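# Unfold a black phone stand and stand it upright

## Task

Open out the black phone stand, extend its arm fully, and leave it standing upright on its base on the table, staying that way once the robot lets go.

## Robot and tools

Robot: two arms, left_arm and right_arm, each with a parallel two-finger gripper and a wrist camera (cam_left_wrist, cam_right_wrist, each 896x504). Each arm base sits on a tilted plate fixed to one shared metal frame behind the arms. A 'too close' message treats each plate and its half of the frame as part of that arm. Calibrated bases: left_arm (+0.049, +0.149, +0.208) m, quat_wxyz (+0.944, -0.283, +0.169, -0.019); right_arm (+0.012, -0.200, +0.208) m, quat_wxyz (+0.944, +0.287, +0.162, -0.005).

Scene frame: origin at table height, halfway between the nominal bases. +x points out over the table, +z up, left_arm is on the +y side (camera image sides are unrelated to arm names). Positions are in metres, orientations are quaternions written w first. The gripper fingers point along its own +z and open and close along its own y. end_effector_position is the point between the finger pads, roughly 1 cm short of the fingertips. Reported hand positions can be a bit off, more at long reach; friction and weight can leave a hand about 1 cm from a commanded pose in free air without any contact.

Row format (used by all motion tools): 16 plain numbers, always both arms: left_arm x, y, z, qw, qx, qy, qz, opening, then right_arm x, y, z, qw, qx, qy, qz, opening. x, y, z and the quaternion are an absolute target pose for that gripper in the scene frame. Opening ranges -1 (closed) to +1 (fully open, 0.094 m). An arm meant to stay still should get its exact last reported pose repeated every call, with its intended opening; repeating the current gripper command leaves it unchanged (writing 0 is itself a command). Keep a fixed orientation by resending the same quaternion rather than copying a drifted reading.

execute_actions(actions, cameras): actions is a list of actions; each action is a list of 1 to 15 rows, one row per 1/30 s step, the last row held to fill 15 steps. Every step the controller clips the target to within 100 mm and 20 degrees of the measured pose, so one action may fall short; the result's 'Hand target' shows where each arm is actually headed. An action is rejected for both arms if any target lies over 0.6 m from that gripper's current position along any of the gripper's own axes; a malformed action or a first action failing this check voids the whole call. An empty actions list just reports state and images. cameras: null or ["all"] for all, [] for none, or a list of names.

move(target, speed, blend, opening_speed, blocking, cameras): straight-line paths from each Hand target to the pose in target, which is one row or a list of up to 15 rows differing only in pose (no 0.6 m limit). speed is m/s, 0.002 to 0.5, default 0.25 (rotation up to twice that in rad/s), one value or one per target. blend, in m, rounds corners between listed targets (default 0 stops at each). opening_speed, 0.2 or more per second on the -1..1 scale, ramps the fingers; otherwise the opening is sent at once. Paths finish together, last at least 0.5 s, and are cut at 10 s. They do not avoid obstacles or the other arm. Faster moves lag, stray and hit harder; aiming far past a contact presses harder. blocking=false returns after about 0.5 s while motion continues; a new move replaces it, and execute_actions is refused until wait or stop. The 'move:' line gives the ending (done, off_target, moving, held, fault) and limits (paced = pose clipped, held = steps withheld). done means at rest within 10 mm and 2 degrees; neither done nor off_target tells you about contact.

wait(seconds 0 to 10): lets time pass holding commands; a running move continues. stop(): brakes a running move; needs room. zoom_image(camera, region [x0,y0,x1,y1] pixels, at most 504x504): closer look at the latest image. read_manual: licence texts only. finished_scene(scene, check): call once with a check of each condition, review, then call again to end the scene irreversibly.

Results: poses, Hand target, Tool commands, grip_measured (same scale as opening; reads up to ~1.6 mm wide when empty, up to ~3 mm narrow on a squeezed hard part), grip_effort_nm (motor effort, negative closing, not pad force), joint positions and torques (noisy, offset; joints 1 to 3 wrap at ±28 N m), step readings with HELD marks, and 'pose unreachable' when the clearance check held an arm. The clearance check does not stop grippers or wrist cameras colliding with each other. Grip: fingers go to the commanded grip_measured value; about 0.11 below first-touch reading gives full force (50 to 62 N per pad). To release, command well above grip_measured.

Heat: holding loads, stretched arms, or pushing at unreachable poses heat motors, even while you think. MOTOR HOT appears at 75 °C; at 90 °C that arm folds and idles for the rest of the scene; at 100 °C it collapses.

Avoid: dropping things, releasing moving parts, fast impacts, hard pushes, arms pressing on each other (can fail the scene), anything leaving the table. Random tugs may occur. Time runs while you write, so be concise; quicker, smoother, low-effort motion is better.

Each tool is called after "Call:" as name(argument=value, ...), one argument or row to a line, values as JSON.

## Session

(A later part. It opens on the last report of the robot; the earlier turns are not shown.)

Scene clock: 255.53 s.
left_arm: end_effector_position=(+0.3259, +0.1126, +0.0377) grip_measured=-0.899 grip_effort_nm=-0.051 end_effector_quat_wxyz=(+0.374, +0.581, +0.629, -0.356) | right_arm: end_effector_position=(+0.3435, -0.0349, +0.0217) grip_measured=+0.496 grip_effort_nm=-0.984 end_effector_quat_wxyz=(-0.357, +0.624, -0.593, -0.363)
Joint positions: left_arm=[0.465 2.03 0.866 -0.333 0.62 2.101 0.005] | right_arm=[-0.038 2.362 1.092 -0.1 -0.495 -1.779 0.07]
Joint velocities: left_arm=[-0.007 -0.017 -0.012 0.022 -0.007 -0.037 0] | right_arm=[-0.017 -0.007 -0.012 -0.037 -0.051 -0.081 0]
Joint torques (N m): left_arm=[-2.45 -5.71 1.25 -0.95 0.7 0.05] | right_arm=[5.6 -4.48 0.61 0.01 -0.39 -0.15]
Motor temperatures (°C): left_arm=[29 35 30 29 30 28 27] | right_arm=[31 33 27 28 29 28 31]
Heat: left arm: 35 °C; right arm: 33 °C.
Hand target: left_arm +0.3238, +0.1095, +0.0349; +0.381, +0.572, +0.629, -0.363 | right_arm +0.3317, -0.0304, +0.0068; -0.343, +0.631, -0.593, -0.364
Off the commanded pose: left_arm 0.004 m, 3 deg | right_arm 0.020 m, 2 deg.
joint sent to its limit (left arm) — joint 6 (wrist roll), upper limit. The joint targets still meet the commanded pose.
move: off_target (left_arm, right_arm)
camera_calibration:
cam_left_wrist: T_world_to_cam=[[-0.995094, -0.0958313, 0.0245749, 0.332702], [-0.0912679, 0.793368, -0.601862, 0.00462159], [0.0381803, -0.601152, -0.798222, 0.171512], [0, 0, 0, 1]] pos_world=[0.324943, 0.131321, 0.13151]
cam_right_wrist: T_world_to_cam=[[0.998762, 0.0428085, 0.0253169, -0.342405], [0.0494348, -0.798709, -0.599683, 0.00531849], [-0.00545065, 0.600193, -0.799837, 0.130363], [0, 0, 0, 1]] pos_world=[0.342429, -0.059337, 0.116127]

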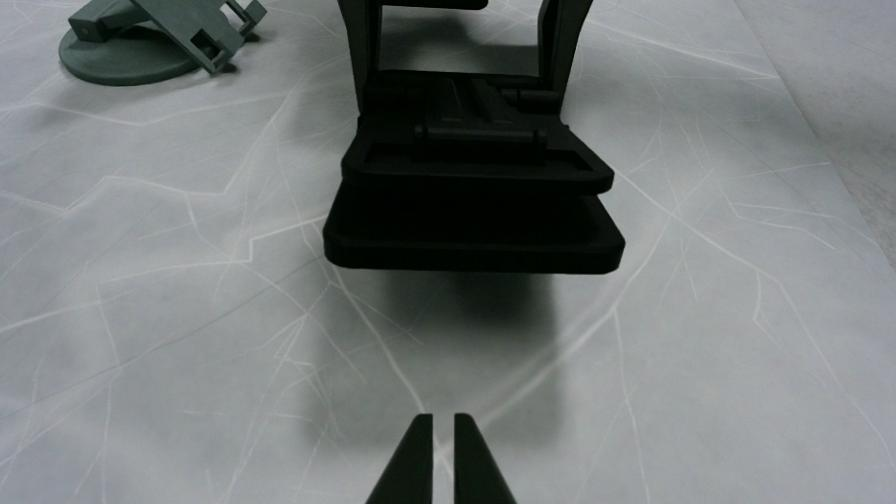

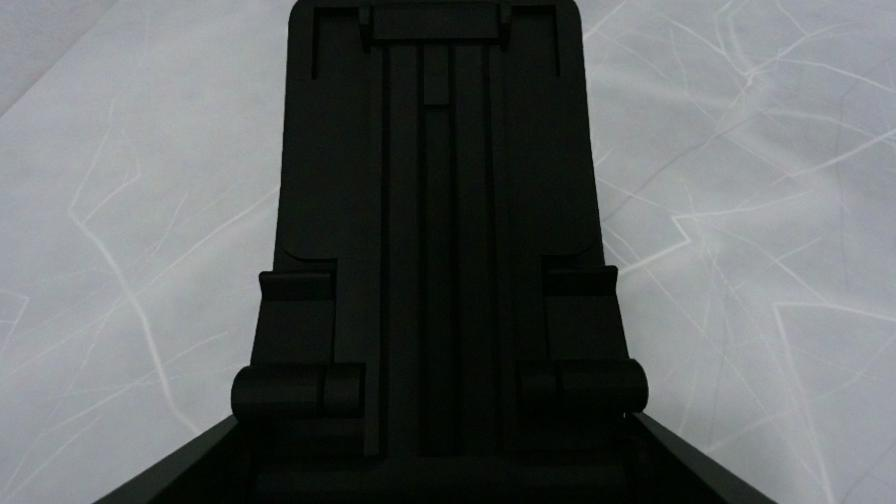

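Call:
move(
  target=[
    [0.316,0.085,0.028,0.3915,0.5782,0.6146,-0.3683,-0.9,0.332,-0.03,0.006,0.3428,-0.6311,0.5937,0.3644,0.42],
    [0.316,0.046,0.030,0.3915,0.5782,0.6146,-0.3683,-0.9,0.332,-0.03,0.006,0.3428,-0.6311,0.5937,0.3644,0.42],
  ],
  speed=0.08,
)

Scene clock: 260.43 s.
left_arm: end_effector_position=(+0.3242, +0.0634, +0.0224) grip_measured=-0.899 grip_effort_nm=-0.046 end_effector_quat_wxyz=(+0.383, +0.584, +0.629, -0.342) | right_arm: end_effector_position=(+0.3435, -0.0348, +0.0219) grip_measured=+0.496 grip_effort_nm=-0.989 end_effector_quat_wxyz=(-0.357, +0.624, -0.593, -0.363)
Joint positions: left_arm=[0.35 2.143 0.781 -0.025 0.61 1.964 0.005] | right_arm=[-0.038 2.362 1.092 -0.1 -0.496 -1.779 0.07]
Joint velocities: left_arm=[-0.002 -0.012 -0.007 0.007 -0.007 0.051 0] | right_arm=[0.002 0.022 -0.007 0.037 0.037 -0.007 0]
Joint torques (N m): left_arm=[-6.69 -5.01 -0.91 -0.71 0.92 -0.14] | right_arm=[5.64 -4.29 0.66 0.05 -0.35 -0.13]
Motor temperatures (°C): left_arm=[29 35 30 29 30 28 26] | right_arm=[31 33 27 28 29 28 31]
Heat: left arm: 35 °C; right arm: 33 °C.
Hand target: left_arm +0.3159, +0.0464, +0.0304; +0.392, +0.577, +0.615, -0.368 | right_arm +0.3318, -0.0304, +0.0069; -0.343, +0.631, -0.593, -0.364
Off the commanded pose: left_arm 0.021 m, 4 deg | right_arm 0.020 m, 2 deg.
move: off_target (left_arm, right_arm)
camera_calibration:
cam_left_wrist: T_world_to_cam=[[-0.994175, -0.10763, -0.0056049, 0.327792], [-0.0829942, 0.79772, -0.59729, 0.0312863], [0.0687575, -0.593346, -0.802006, 0.119485], [0, 0, 0, 1]] pos_world=[0.320264, 0.0812185, 0.116352]
cam_right_wrist: T_world_to_cam=[[0.998769, 0.0425902, 0.0254305, -0.342461], [0.0493226, -0.798042, -0.60058, 0.00558149], [-0.00528419, 0.601095, -0.79916, 0.130404], [0, 0, 0, 1]] pos_world=[0.342453, -0.0593454, 0.116275]

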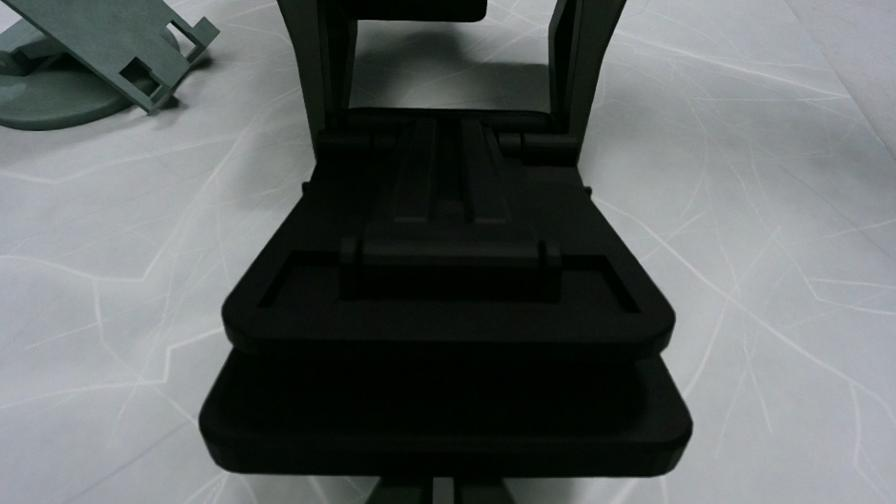

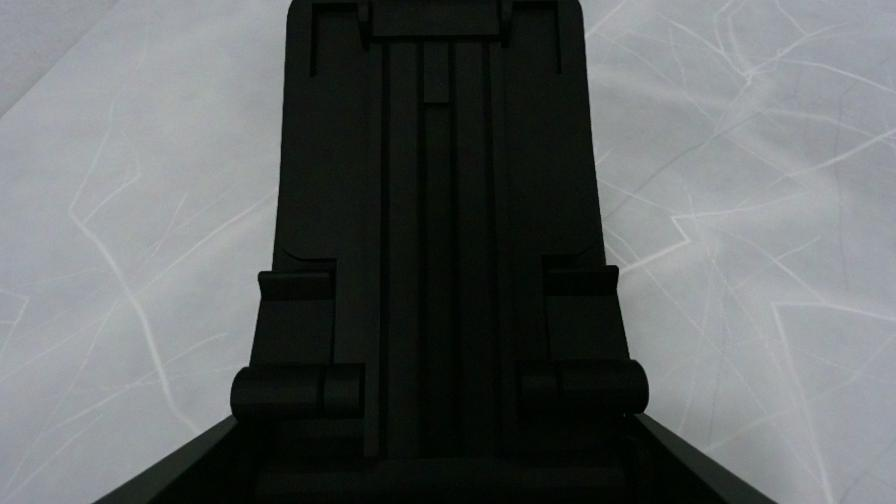

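Call:
move(
  target=[
    [0.320,0.11,0.03,0.3915,0.5782,0.6146,-0.3683,-0.9,0.332,-0.03,0.006,0.3428,-0.6311,0.5937,0.3644,0.42],
    [0.320,0.14,0.055,0.018,-0.0247,0.809,-0.588,-0.9,0.332,-0.03,0.006,0.3428,-0.6311,0.5937,0.3644,0.42],
  ],
  speed=0.12,
)

Scene clock: 282.57 s.
left_arm: end_effector_position=(+0.3137, +0.1364, +0.0528) grip_measured=-0.899 grip_effort_nm=-0.046 end_effector_quat_wxyz=(+0.007, -0.015, +0.810, -0.586) | right_arm: end_effector_position=(+0.3435, -0.0348, +0.0219) grip_measured=+0.496 grip_effort_nm=-0.984 end_effector_quat_wxyz=(-0.357, +0.624, -0.593, -0.363)
Joint positions: left_arm=[0.584 2.09 1.01 -0.677 0.723 0.808 0.005] | right_arm=[-0.038 2.362 1.092 -0.1 -0.496 -1.779 0.07]
Joint velocities: left_arm=[0.002 -0.002 -0.022 -0.037 -0.022 -0.007 0.001] | right_arm=[0.007 0.002 0.022 0.095 0.022 0.037 0]
Joint torques (N m): left_arm=[-2.15 -8.59 1.26 -1.57 0.59 -0.02] | right_arm=[5.64 -4.29 0.77 -0.01 -0.33 -0.19]
Motor temperatures (°C): left_arm=[29 36 30 30 31 28 26] | right_arm=[31 33 27 28 29 28 31]
Heat: left arm: 36 °C; right arm: 33 °C.
Hand target: left_arm +0.3181, +0.1399, +0.0544; +0.016, -0.023, +0.808, -0.588 | right_arm +0.3317, -0.0304, +0.0068; -0.343, +0.631, -0.593, -0.364
Off the commanded pose: left_arm 0.008 m, 2 deg | right_arm 0.020 m, 2 deg.
move: off_target (right_arm)
camera_calibration:
cam_left_wrist: T_world_to_cam=[[0.0376602, -0.327367, 0.944147, -0.0185181], [-0.916438, 0.365368, 0.16324, 0.270556], [-0.398401, -0.8714, -0.286251, 0.345157], [0, 0, 0, 1]] pos_world=[0.386156, 0.195855, 0.0721199]
cam_right_wrist: T_world_to_cam=[[0.998769, 0.0425902, 0.0254305, -0.342461], [0.0493226, -0.798042, -0.60058, 0.00558149], [-0.00528419, 0.601095, -0.79916, 0.130404], [0, 0, 0, 1]] pos_world=[0.342453, -0.0593454, 0.116275]

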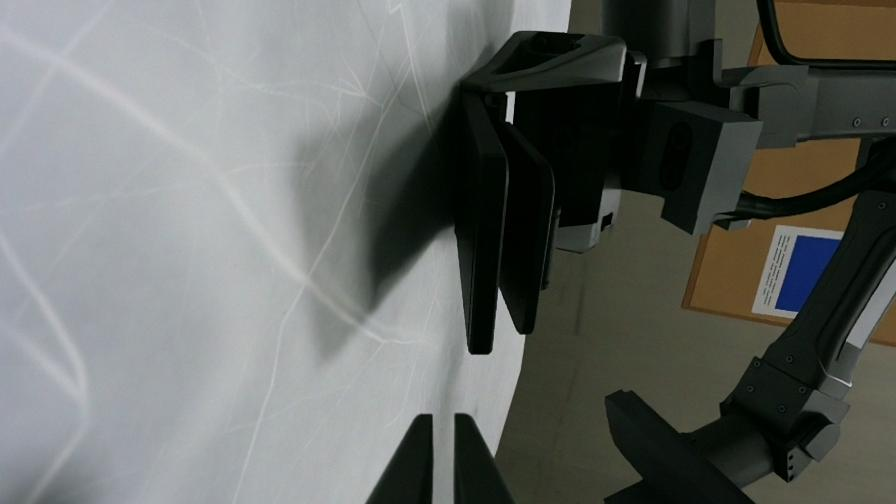

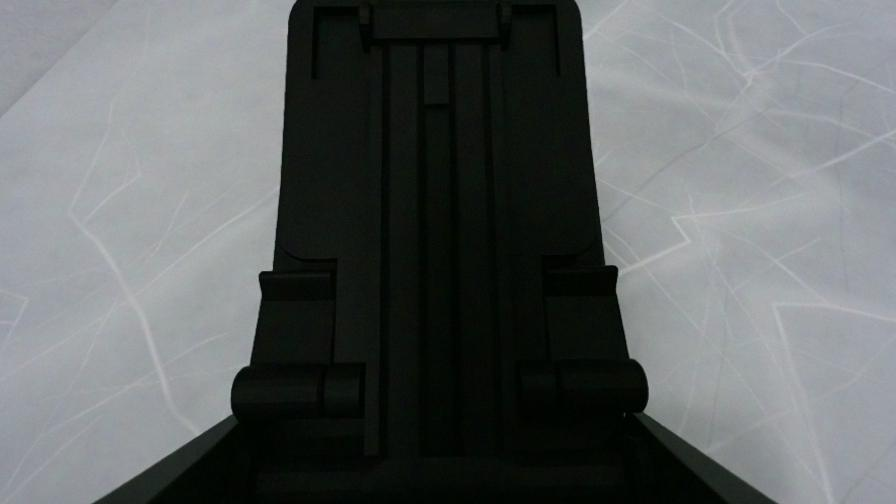

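Call:
zoom_image(
  camera="cam_left_wrist",
  region=[430, 70, 630, 370],
)

Scaled by 1.680.

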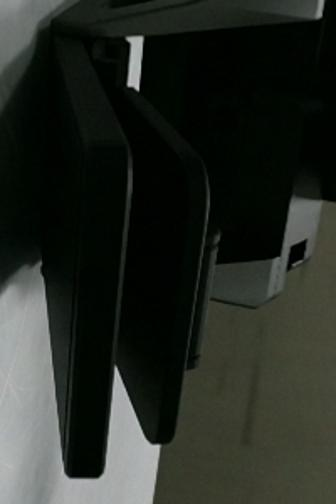

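Call:
move(
  target=[0.333,0.09,0.061,0.018,-0.0247,0.809,-0.588,-1,0.332,-0.03,0.006,0.3428,-0.6311,0.5937,0.3644,0.42],
  speed=0.08,
  cameras=["cam_left_wrist"],
)

Call:
zoom_image(
  camera="cam_left_wrist",
  region=[330, 50, 680, 450],
)

Scene clock: 302.90 s.
left_arm: end_effector_position=(+0.3297, +0.0939, +0.0560) grip_measured=-0.994 grip_effort_nm=-0.330 end_effector_quat_wxyz=(+0.009, -0.031, +0.813, -0.582) | right_arm: end_effector_position=(+0.3435, -0.0348, +0.0219) grip_measured=+0.496 grip_effort_nm=-0.994 end_effector_quat_wxyz=(-0.357, +0.624, -0.593, -0.363)
Joint positions: left_arm=[0.445 2.09 0.923 -0.436 0.745 0.577 0] | right_arm=[-0.038 2.362 1.092 -0.1 -0.496 -1.779 0.07]
Joint velocities: left_arm=[-0.012 0.012 -0.007 -0.007 -0.081 -0.081 0] | right_arm=[-0.012 -0.002 0.007 0.037 0.022 0.051 0.001]
Joint torques (N m): left_arm=[-4.96 -8.4 0.08 -1.01 0.66 0.02] | right_arm=[5.7 -4.29 0.95 0.06 -0.36 -0.15]
Motor temperatures (°C): left_arm=[29 39 30 31 30 28 26] | right_arm=[32 33 27 28 29 28 31]
Heat: left arm: 39 °C; right arm: 33 °C.
Hand target: left_arm +0.3339, +0.0899, +0.0613; +0.020, -0.026, +0.809, -0.588 | right_arm +0.3317, -0.0304, +0.0068; -0.343, +0.631, -0.593, -0.364
Off the commanded pose: left_arm 0.007 m, 2 deg | right_arm 0.020 m, 2 deg.
move: off_target (right_arm)
camera_calibration:
cam_left_wrist: T_world_to_cam=[[0.0627277, -0.33403, 0.940473, -0.0434852], [-0.923394, 0.338134, 0.181684, 0.304034], [-0.378694, -0.879824, -0.287231, 0.309758], [0, 0, 0, 1]] pos_world=[0.400774, 0.155203, 0.0746304]
Images, in order (width x height): cam_left_wrist 896x504.

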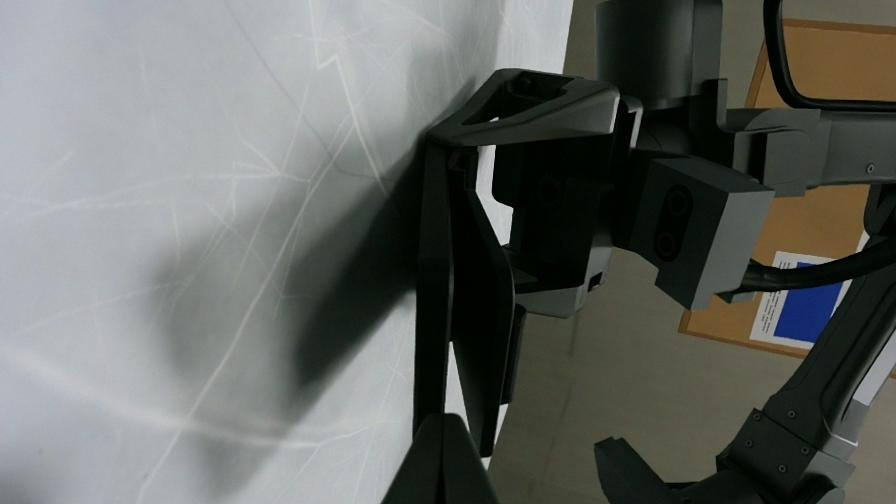

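Scaled by 1.260.

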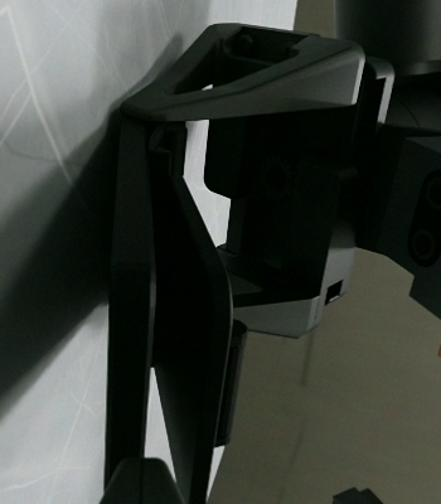

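Call:
move(
  target=[0.341,0.064,0.058,0.018,-0.0247,0.809,-0.588,-1,0.332,-0.03,0.006,0.3428,-0.6311,0.5937,0.3644,0.42],
  speed=0.05,
)

Call:
zoom_image(
  camera="cam_left_wrist",
  region=[330, 104, 680, 504],
)

Scene clock: 309.30 s.
left_arm: end_effector_position=(+0.3467, +0.0760, +0.0581) grip_measured=-0.994 grip_effort_nm=-0.325 end_effector_quat_wxyz=(+0.026, -0.030, +0.817, -0.576) | right_arm: end_effector_position=(+0.3435, -0.0348, +0.0219) grip_measured=+0.496 grip_effort_nm=-0.989 end_effector_quat_wxyz=(-0.357, +0.624, -0.593, -0.363)
Joint positions: left_arm=[0.37 2.09 0.905 -0.309 0.745 0.471 0] | right_arm=[-0.038 2.362 1.092 -0.1 -0.496 -1.779 0.07]
Joint velocities: left_arm=[0.007 -0.002 -0.012 -0.007 0.066 0.007 0.001] | right_arm=[-0.012 0.017 -0.012 -0.037 -0.066 0.037 0.001]
Joint torques (N m): left_arm=[-5.68 -5.27 0.57 -0.76 0.69 -0.03] | right_arm=[5.52 -4.36 0.66 -0.01 -0.33 -0.15]
Motor temperatures (°C): left_arm=[29 39 30 30 31 28 26] | right_arm=[32 33 27 28 29 28 31]
Heat: left arm: 39 °C; right arm: 33 °C.
Hand target: left_arm +0.3411, +0.0642, +0.0586; +0.019, -0.025, +0.808, -0.588 | right_arm +0.3317, -0.0304, +0.0068; -0.343, +0.631, -0.593, -0.364
Off the commanded pose: left_arm 0.013 m, 2 deg | right_arm 0.020 m, 2 deg.
move: off_target (left_arm, right_arm)
camera_calibration:
cam_left_wrist: T_world_to_cam=[[0.0405094, -0.3478, 0.936693, -0.0435628], [-0.934165, 0.319454, 0.159015, 0.331852], [-0.354536, -0.881467, -0.311962, 0.294215], [0, 0, 0, 1]] pos_world=[0.416079, 0.138178, 0.0798192]
cam_right_wrist: T_world_to_cam=[[0.998769, 0.0425902, 0.0254305, -0.342461], [0.0493226, -0.798042, -0.60058, 0.00558149], [-0.00528419, 0.601095, -0.79916, 0.130404], [0, 0, 0, 1]] pos_world=[0.342453, -0.0593454, 0.116275]

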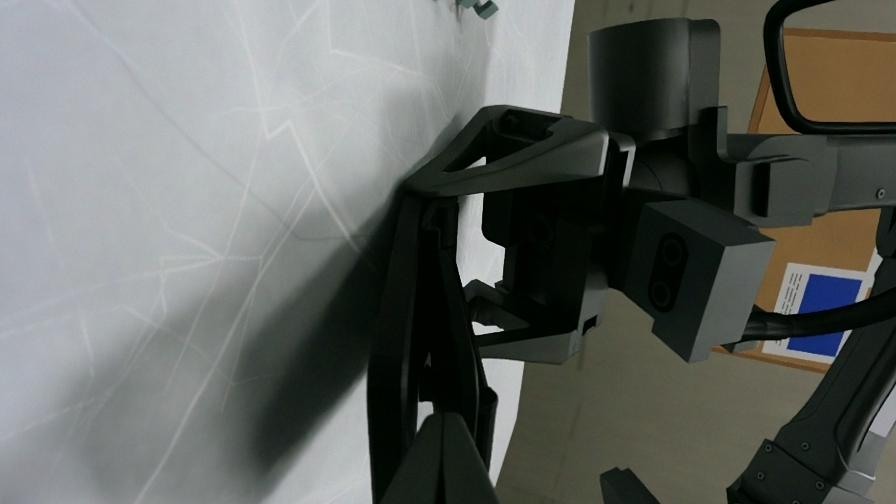

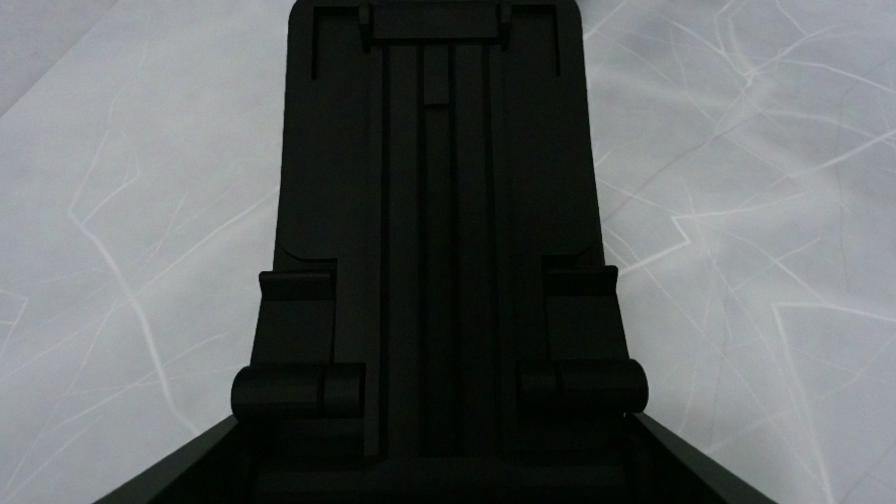

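Scaled by 1.260.

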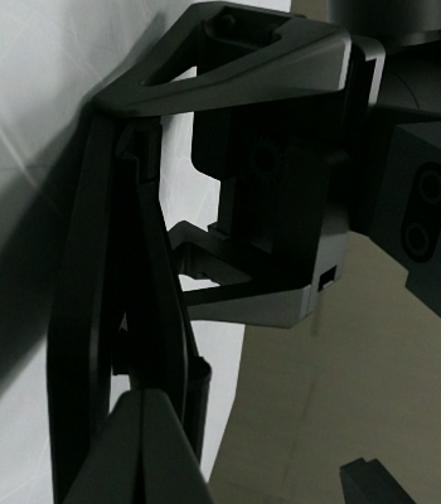

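Call:
execute_actions(
  actions=[],
)

Call:
zoom_image(
  camera="cam_left_wrist",
  region=[200, 150, 700, 504],
)

Scene clock: 328.10 s.
left_arm: end_effector_position=(+0.3469, +0.0760, +0.0580) grip_measured=-0.994 grip_effort_nm=-0.330 end_effector_quat_wxyz=(+0.026, -0.030, +0.817, -0.576) | right_arm: end_effector_position=(+0.3435, -0.0348, +0.0219) grip_measured=+0.496 grip_effort_nm=-0.994 end_effector_quat_wxyz=(-0.357, +0.624, -0.593, -0.363)
Joint positions: left_arm=[0.37 2.09 0.905 -0.307 0.745 0.471 0] | right_arm=[-0.038 2.362 1.092 -0.1 -0.496 -1.779 0.07]
Joint velocities: left_arm=[-0.012 0.002 -0.012 -0.037 -0.051 -0.037 0] | right_arm=[-0.012 -0.002 -0.007 -0.037 0.095 0.007 0]
Joint torques (N m): left_arm=[-5.59 -5.34 0.57 -0.82 0.68 -0.02] | right_arm=[5.57 -4.31 0.73 0.03 -0.3 -0.15]
Motor temperatures (°C): left_arm=[29 36 30 30 31 28 26] | right_arm=[32 33 27 28 29 28 31]
Heat: left arm: 36 °C; right arm: 33 °C.
Hand target: left_arm +0.3411, +0.0642, +0.0586; +0.019, -0.025, +0.808, -0.588 | right_arm +0.3317, -0.0304, +0.0068; -0.343, +0.631, -0.593, -0.364
Tool commands: left_gripper/opening=-1.0 right_gripper/opening=+0.42
Off the commanded pose: left_arm 0.013 m, 2 deg | right_arm 0.020 m, 2 deg.
camera_calibration:
cam_left_wrist: T_world_to_cam=[[0.0402913, -0.348278, 0.936525, -0.0433073], [-0.934525, 0.318569, 0.158676, 0.332315], [-0.353611, -0.881599, -0.312639, 0.294059], [0, 0, 0, 1]] pos_world=[0.416284, 0.138294, 0.0797622]
cam_right_wrist: T_world_to_cam=[[0.998769, 0.0425902, 0.0254305, -0.342461], [0.0493226, -0.798042, -0.60058, 0.00558149], [-0.00528419, 0.601095, -0.79916, 0.130404], [0, 0, 0, 1]] pos_world=[0.342453, -0.0593454, 0.116275]

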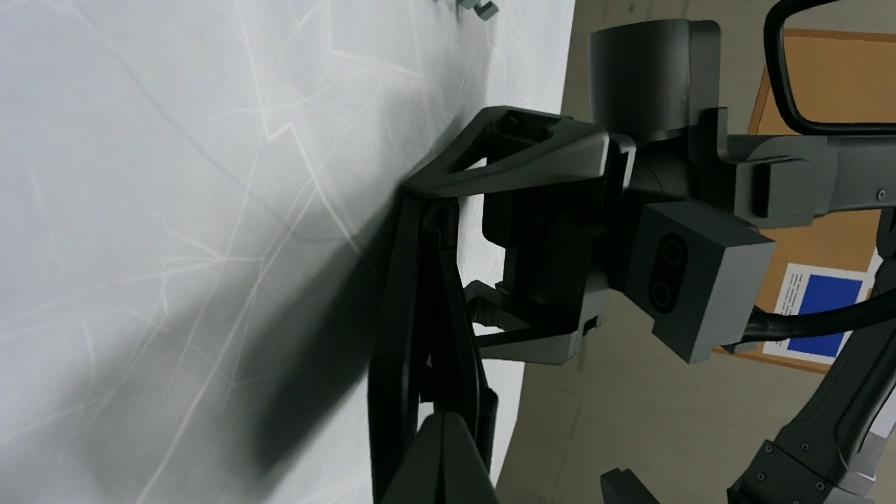

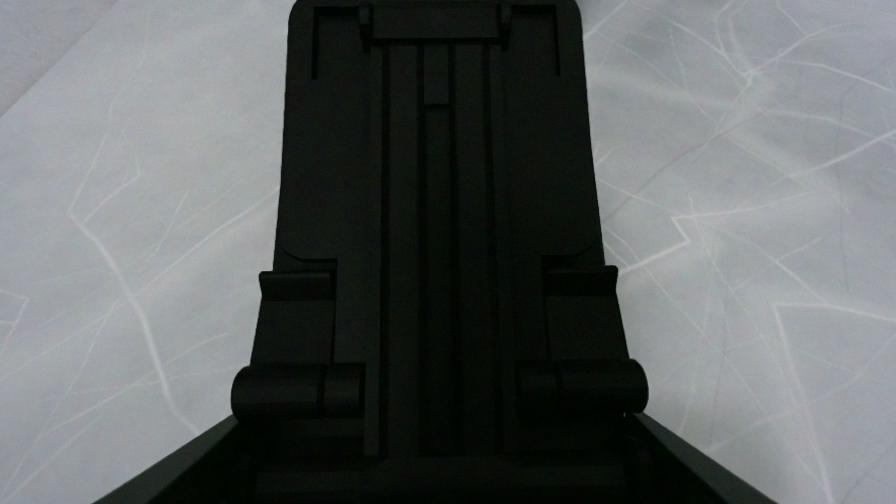

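Scaled by 1.008.

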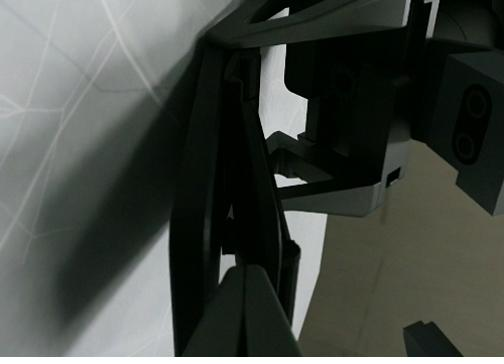

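Call:
move(
  target=[0.341,0.054,0.0565,0.018,-0.0247,0.809,-0.588,-1,0.332,-0.03,0.006,0.3428,-0.6311,0.5937,0.3644,0.42],
  speed=0.05,
)

Call:
zoom_image(
  camera="cam_left_wrist",
  region=[300, 300, 600, 504],
)

Scene clock: 332.83 s.
left_arm: end_effector_position=(+0.3466, +0.0667, +0.0550) grip_measured=-0.994 grip_effort_nm=-0.330 end_effector_quat_wxyz=(+0.026, -0.031, +0.816, -0.576) | right_arm: end_effector_position=(+0.3435, -0.0348, +0.0219) grip_measured=+0.496 grip_effort_nm=-0.984 end_effector_quat_wxyz=(-0.357, +0.624, -0.593, -0.363)
Joint positions: left_arm=[0.35 2.112 0.894 -0.255 0.745 0.439 0] | right_arm=[-0.038 2.362 1.092 -0.1 -0.496 -1.779 0.07]
Joint velocities: left_arm=[-0.022 -0.012 0.007 0.051 -0.037 -0.007 0.001] | right_arm=[-0.002 -0.012 -0.007 0.066 -0.022 -0.007 0]
Joint torques (N m): left_arm=[-6.16 -5.6 0.5 -0.74 0.68 -0.04] | right_arm=[5.55 -4.42 0.46 -0.06 -0.37 -0.11]
Motor temperatures (°C): left_arm=[29 36 30 30 31 28 26] | right_arm=[32 33 27 28 29 28 31]
Heat: left arm: 36 °C; right arm: 33 °C.
Hand target: left_arm +0.3407, +0.0543, +0.0567; +0.018, -0.025, +0.808, -0.588 | right_arm +0.3317, -0.0304, +0.0068; -0.343, +0.631, -0.593, -0.364
Off the commanded pose: left_arm 0.014 m, 2 deg | right_arm 0.020 m, 2 deg.
move: off_target (left_arm, right_arm)
camera_calibration:
cam_left_wrist: T_world_to_cam=[[0.043458, -0.34681, 0.936928, -0.0449125], [-0.934655, 0.317145, 0.160746, 0.335487], [-0.352891, -0.88269, -0.310365, 0.284408], [0, 0, 0, 1]] pos_world=[0.415881, 0.12907, 0.0764219]
cam_right_wrist: T_world_to_cam=[[0.998769, 0.0425902, 0.0254305, -0.342461], [0.0493226, -0.798042, -0.60058, 0.00558149], [-0.00528419, 0.601095, -0.79916, 0.130404], [0, 0, 0, 1]] pos_world=[0.342453, -0.0593454, 0.116275]

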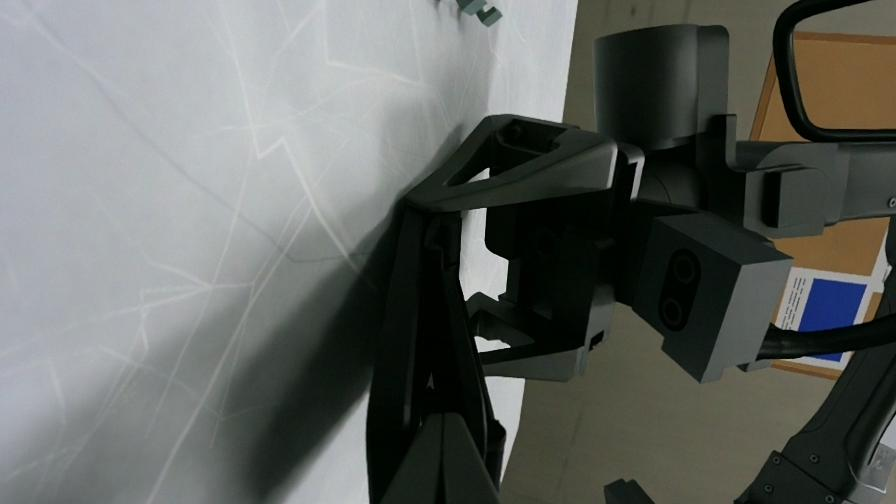

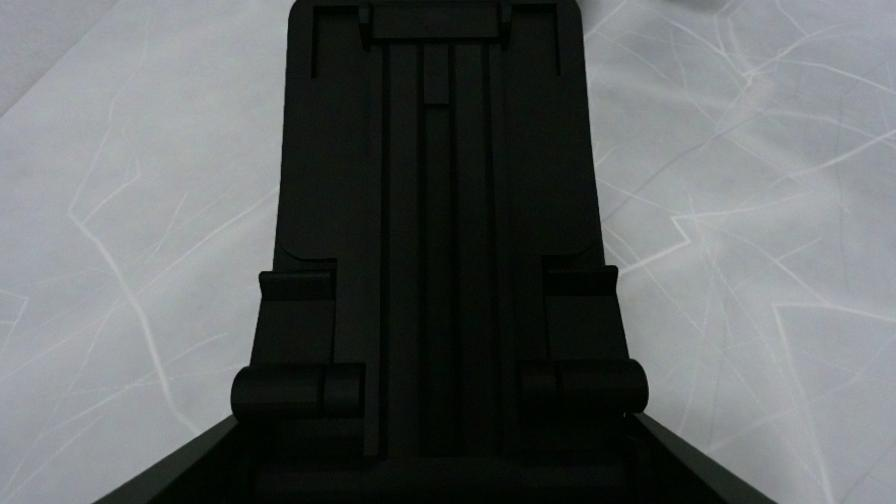

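Scaled by 1.680.

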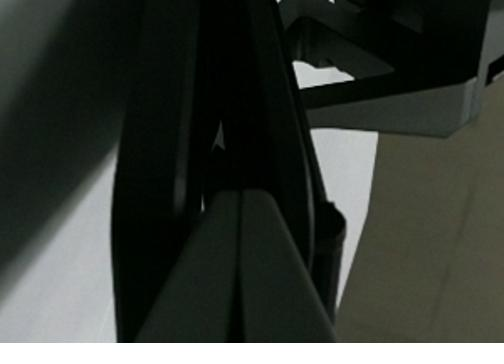

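Call:
move(
  target=[0.341,0.046,0.054,0.018,-0.0247,0.809,-0.588,-1,0.332,-0.03,0.006,0.3428,-0.6311,0.5937,0.3644,0.42],
  speed=0.05,
)

Call:
zoom_image(
  camera="cam_left_wrist",
  region=[300, 300, 600, 504],
)

Scene clock: 336.87 s.
left_arm: end_effector_position=(+0.3485, +0.0623, +0.0526) grip_measured=-0.994 grip_effort_nm=-0.325 end_effector_quat_wxyz=(+0.029, -0.033, +0.817, -0.575) | right_arm: end_effector_position=(+0.3435, -0.0349, +0.0219) grip_measured=+0.496 grip_effort_nm=-0.989 end_effector_quat_wxyz=(-0.356, +0.623, -0.594, -0.364)
Joint positions: left_arm=[0.339 2.124 0.89 -0.218 0.745 0.419 0] | right_arm=[-0.038 2.362 1.092 -0.1 -0.496 -1.775 0.07]
Joint velocities: left_arm=[0.002 -0.007 -0.012 -0.007 -0.051 0.037 0] | right_arm=[-0.002 0.002 -0.002 -0.022 -0.007 -0.007 0]
Joint torques (N m): left_arm=[-6.89 -5.08 0.05 -0.63 0.67 -0.07] | right_arm=[5.48 -4.04 0.54 0.01 -0.36 -0.26]
Motor temperatures (°C): left_arm=[29 36 30 30 31 28 26] | right_arm=[32 33 27 28 29 28 32]
Heat: left arm: 36 °C; right arm: 33 °C.
Hand target: left_arm +0.3404, +0.0466, +0.0545; +0.018, -0.025, +0.808, -0.588 | right_arm +0.3317, -0.0304, +0.0068; -0.342, +0.631, -0.593, -0.364
Off the commanded pose: left_arm 0.018 m, 2 deg | right_arm 0.020 m, 2 deg.
move: off_target (left_arm, right_arm)
camera_calibration:
cam_left_wrist: T_world_to_cam=[[0.0425811, -0.348856, 0.936208, -0.043793], [-0.937372, 0.310302, 0.158261, 0.340601], [-0.345717, -0.884315, -0.313795, 0.278305], [0, 0, 0, 1]] pos_world=[0.41735, 0.125143, 0.0744264]
cam_right_wrist: T_world_to_cam=[[0.998923, 0.0408313, 0.0220502, -0.342487], [0.0458878, -0.798421, -0.600348, 0.00668263], [-0.0069077, 0.600713, -0.799435, 0.130927], [0, 0, 0, 1]] pos_world=[0.342716, -0.05933, 0.116231]

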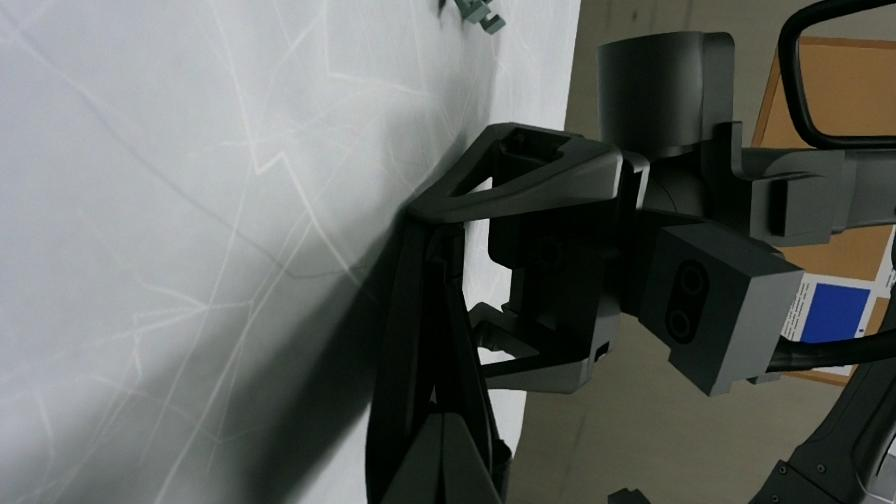

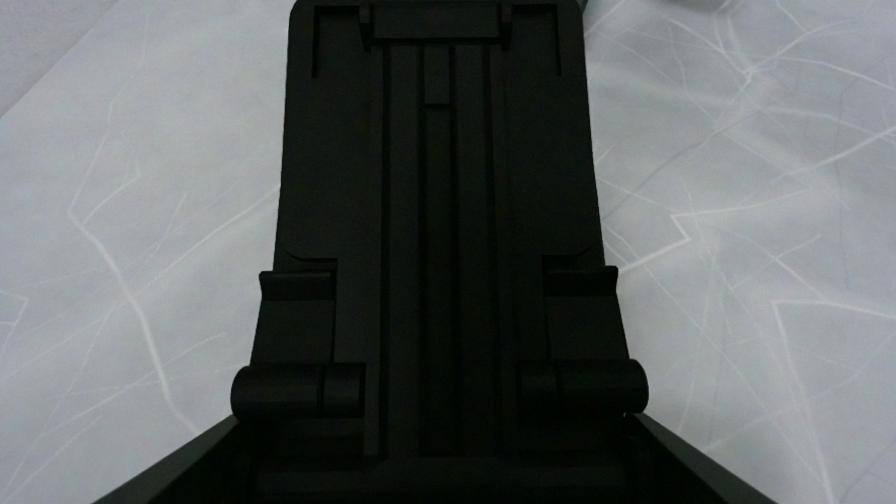

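Scaled by 1.680.

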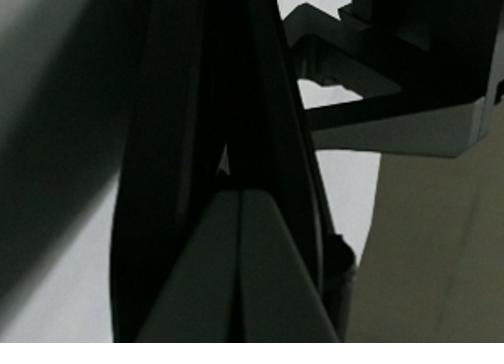

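Call:
move(
  target=[0.341,0.046,0.053,0.018,-0.0247,0.809,-0.588,-0.8,0.332,-0.03,0.006,0.3428,-0.6311,0.5937,0.3644,0.42],
  speed=0.05,
  opening_speed=0.3,
)

Call:
zoom_image(
  camera="cam_left_wrist",
  region=[300, 300, 600, 504],
)

Scene clock: 340.90 s.
left_arm: end_effector_position=(+0.3489, +0.0619, +0.0532) grip_measured=-0.804 grip_effort_nm=0.208 end_effector_quat_wxyz=(+0.030, -0.033, +0.816, -0.576) | right_arm: end_effector_position=(+0.3435, -0.0351, +0.0215) grip_measured=+0.496 grip_effort_nm=-0.989 end_effector_quat_wxyz=(-0.355, +0.623, -0.595, -0.364)
Joint positions: left_arm=[0.338 2.124 0.89 -0.217 0.748 0.418 0.009] | right_arm=[-0.038 2.362 1.092 -0.1 -0.493 -1.772 0.07]
Joint velocities: left_arm=[-0.022 0.012 -0.007 -0.007 0.022 -0.022 0] | right_arm=[0.007 0.007 -0.007 -0.051 0.051 -0.051 -0.002]
Joint torques (N m): left_arm=[-6.63 -4.79 0.35 -0.66 0.62 -0.05] | right_arm=[5.55 -4.4 0.77 0.03 -0.37 -0.25]
Motor temperatures (°C): left_arm=[30 36 30 30 31 28 26] | right_arm=[32 33 27 28 29 28 32]
Heat: left arm: 36 °C; right arm: 33 °C.
Hand target: left_arm +0.3405, +0.0466, +0.0534; +0.018, -0.025, +0.808, -0.588 | right_arm +0.3317, -0.0304, +0.0068; -0.342, +0.631, -0.593, -0.364
Off the commanded pose: left_arm 0.018 m, 2 deg | right_arm 0.020 m, 2 deg.
move: off_target (left_arm, right_arm)
camera_calibration:
cam_left_wrist: T_world_to_cam=[[0.0421306, -0.346056, 0.937268, -0.0446224], [-0.937793, 0.309886, 0.15657, 0.341262], [-0.344628, -0.88556, -0.311473, 0.277818], [0, 0, 0, 1]] pos_world=[0.417657, 0.12483, 0.0749248]
cam_right_wrist: T_world_to_cam=[[0.999025, 0.0397882, 0.0191557, -0.34241], [0.0433345, -0.799876, -0.598599, 0.00710718], [-0.008495, 0.598845, -0.80082, 0.131273], [0, 0, 0, 1]] pos_world=[0.342883, -0.0593035, 0.11594]

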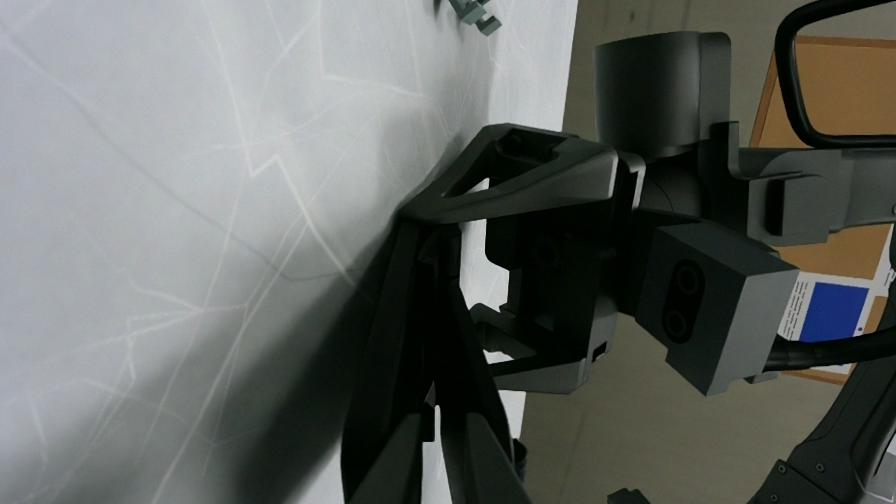

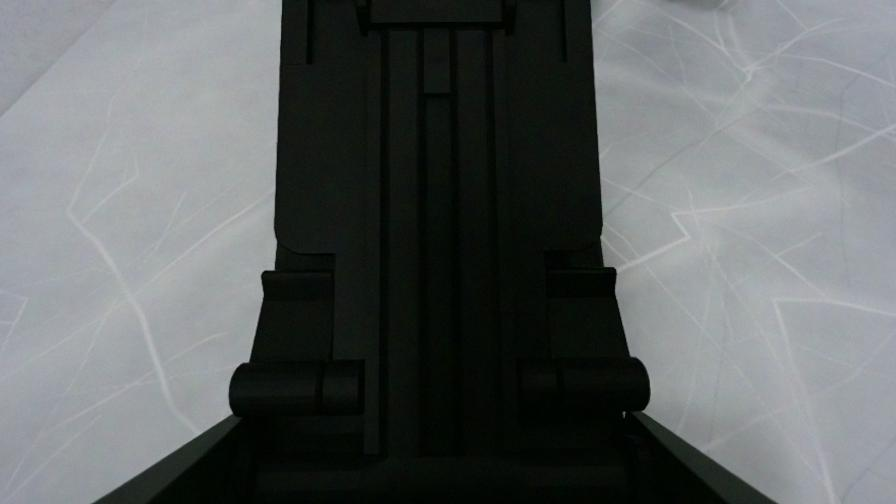

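Scaled by 1.680.

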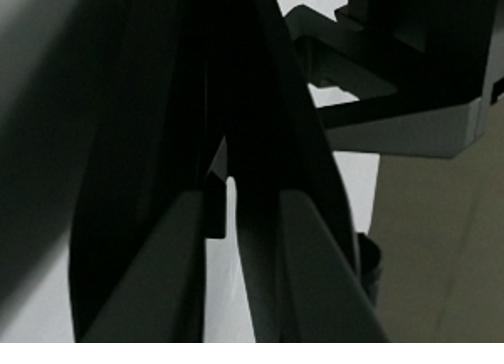

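Call:
move(
  target=[0.341,0.042,0.053,0.018,-0.0247,0.809,-0.588,-0.5,0.332,-0.03,0.006,0.3428,-0.6311,0.5937,0.3644,0.42],
  speed=0.05,
  opening_speed=0.3,
)

Call:
zoom_image(
  camera="cam_left_wrist",
  region=[300, 300, 600, 504],
)

Scene clock: 343.80 s.
left_arm: end_effector_position=(+0.3495, +0.0605, +0.0535) grip_measured=-0.504 grip_effort_nm=0.222 end_effector_quat_wxyz=(+0.031, -0.033, +0.816, -0.576) | right_arm: end_effector_position=(+0.3434, -0.0353, +0.0210) grip_measured=+0.496 grip_effort_nm=-0.989 end_effector_quat_wxyz=(-0.354, +0.623, -0.596, -0.363)
Joint positions: left_arm=[0.333 2.124 0.887 -0.207 0.748 0.412 0.023] | right_arm=[-0.038 2.362 1.092 -0.1 -0.49 -1.772 0.07]
Joint velocities: left_arm=[0.007 0.002 -0.007 -0.022 -0.022 -0.007 0] | right_arm=[-0.007 -0.007 0.007 0.037 0.022 -0.051 -0.001]
Joint torques (N m): left_arm=[-7.34 -4.42 0.06 -0.53 0.62 -0.15] | right_arm=[5.64 -4.11 0.68 0.02 -0.42 -0.31]
Motor temperatures (°C): left_arm=[30 36 30 30 31 28 26] | right_arm=[32 33 27 28 29 28 32]
Heat: left arm: 36 °C; right arm: 33 °C.
Hand target: left_arm +0.3403, +0.0429, +0.0536; +0.018, -0.024, +0.808, -0.588 | right_arm +0.3318, -0.0303, +0.0068; -0.343, +0.631, -0.593, -0.364
Off the commanded pose: left_arm 0.020 m, 2 deg | right_arm 0.020 m, 2 deg.
move: off_target (left_arm, right_arm)
camera_calibration:
cam_left_wrist: T_world_to_cam=[[0.0399136, -0.346483, 0.937207, -0.0446062], [-0.938576, 0.308746, 0.154115, 0.342668], [-0.342756, -0.885791, -0.312878, 0.276383], [0, 0, 0, 1]] pos_world=[0.418132, 0.123565, 0.0754693]
cam_right_wrist: T_world_to_cam=[[0.999008, 0.0403511, 0.0188606, -0.342265], [0.0436354, -0.801649, -0.5962, 0.00640536], [-0.00893778, 0.596432, -0.802614, 0.13116], [0, 0, 0, 1]] pos_world=[0.342818, -0.0592823, 0.115545]

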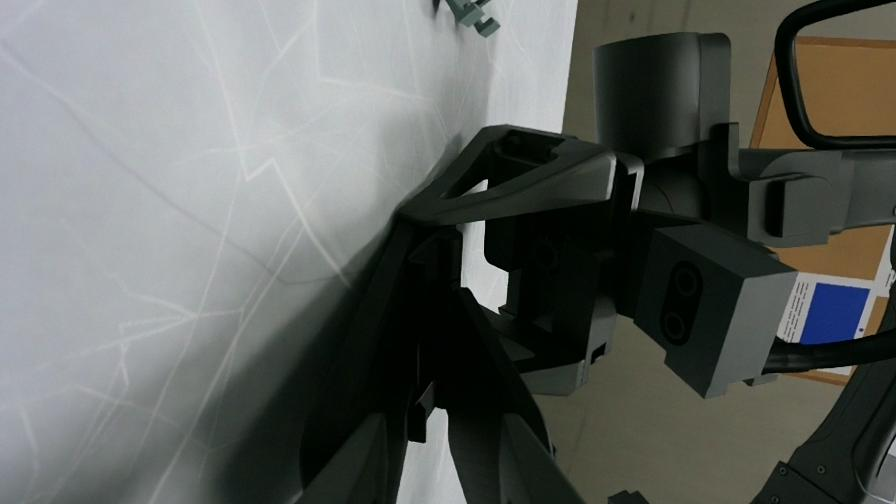

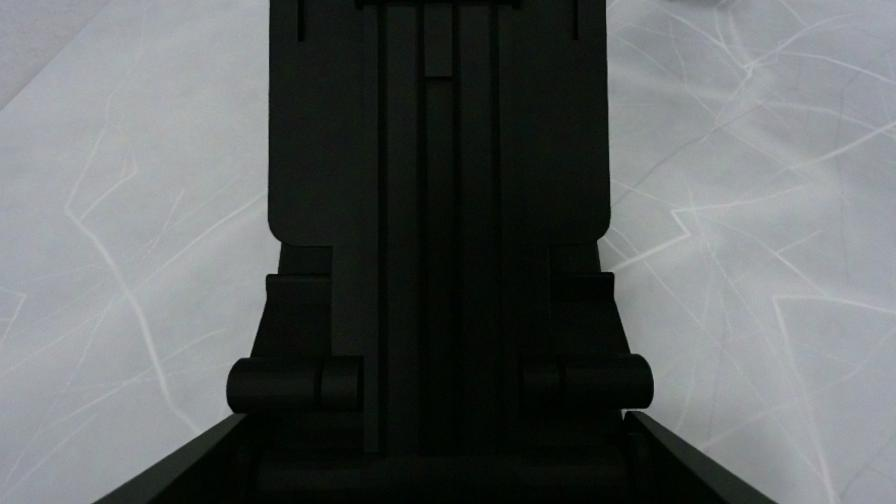

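Scaled by 1.680.

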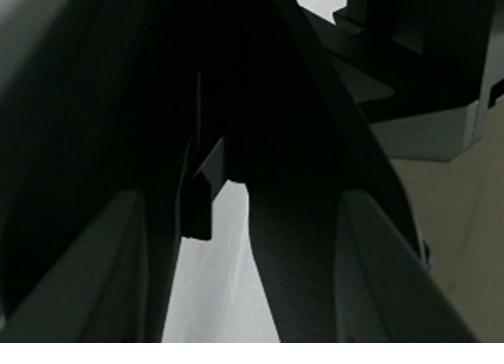

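Call:
move(
  target=[0.341,0.036,0.054,0.018,-0.0247,0.809,-0.588,-0.1,0.332,-0.03,0.006,0.3428,-0.6311,0.5937,0.3644,0.42],
  speed=0.05,
  opening_speed=0.3,
)

Scene clock: 348.37 s.
left_arm: end_effector_position=(+0.3505, +0.0554, +0.0559) grip_measured=-0.104 grip_effort_nm=0.227 end_effector_quat_wxyz=(+0.034, -0.034, +0.814, -0.578) | right_arm: end_effector_position=(+0.3435, -0.0356, +0.0206) grip_measured=+0.496 grip_effort_nm=-0.989 end_effector_quat_wxyz=(-0.353, +0.624, -0.596, -0.362)
Joint positions: left_arm=[0.318 2.124 0.875 -0.177 0.754 0.389 0.042] | right_arm=[-0.038 2.362 1.092 -0.099 -0.488 -1.772 0.07]
Joint velocities: left_arm=[0.002 0.007 0.007 -0.022 -0.051 -0.066 -0.001] | right_arm=[-0.002 0.007 -0.007 -0.007 -0.022 0.037 0]
Joint torques (N m): left_arm=[-7.51 -4.12 0.05 -0.45 0.54 -0.18] | right_arm=[5.49 -4.19 0.5 -0.01 -0.44 -0.25]
Motor temperatures (°C): left_arm=[30 35 30 29 31 28 26] | right_arm=[32 33 27 28 29 28 32]
Heat: left arm: 35 °C; right arm: 33 °C.
Hand target: left_arm +0.3401, +0.0370, +0.0549; +0.018, -0.025, +0.808, -0.588 | right_arm +0.3317, -0.0303, +0.0068; -0.342, +0.631, -0.593, -0.364
Off the commanded pose: left_arm 0.022 m, 2 deg | right_arm 0.019 m, 2 deg.
move: off_target (left_arm, right_arm)
camera_calibration:
cam_left_wrist: T_world_to_cam=[[0.0390358, -0.340729, 0.939351, -0.0488129], [-0.940557, 0.304879, 0.149674, 0.345924], [-0.337386, -0.889355, -0.308574, 0.270956], [0, 0, 0, 1]] pos_world=[0.418683, 0.118879, 0.0776866]
cam_right_wrist: T_world_to_cam=[[0.998999, 0.0402422, 0.0195526, -0.342436], [0.043984, -0.803314, -0.593929, 0.00570593], [-0.0081941, 0.594194, -0.80428, 0.130645], [0, 0, 0, 1]] pos_world=[0.342912, -0.0592644, 0.115159]

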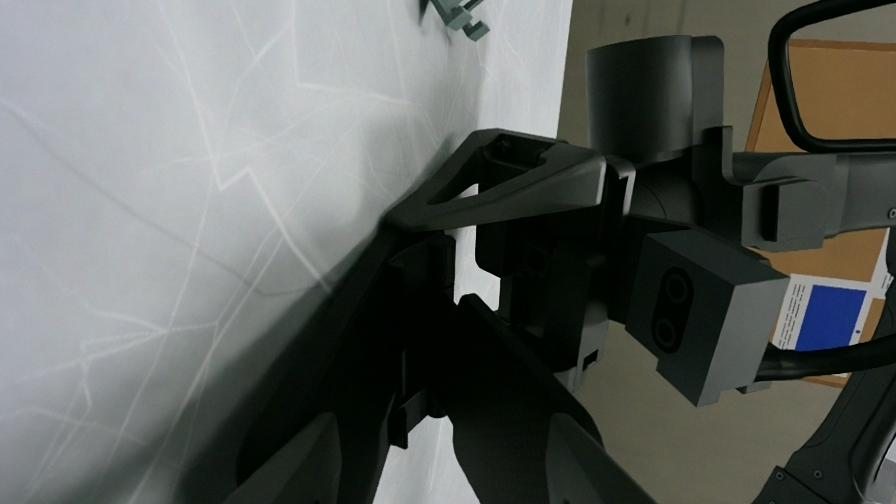

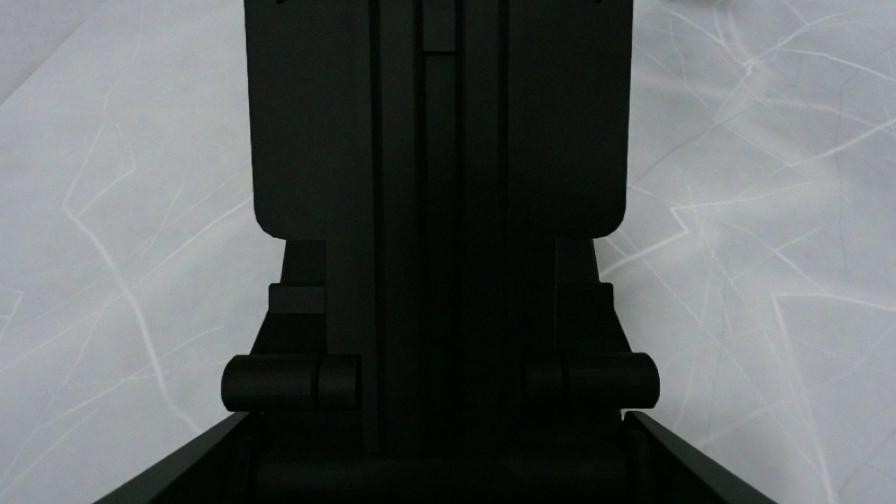

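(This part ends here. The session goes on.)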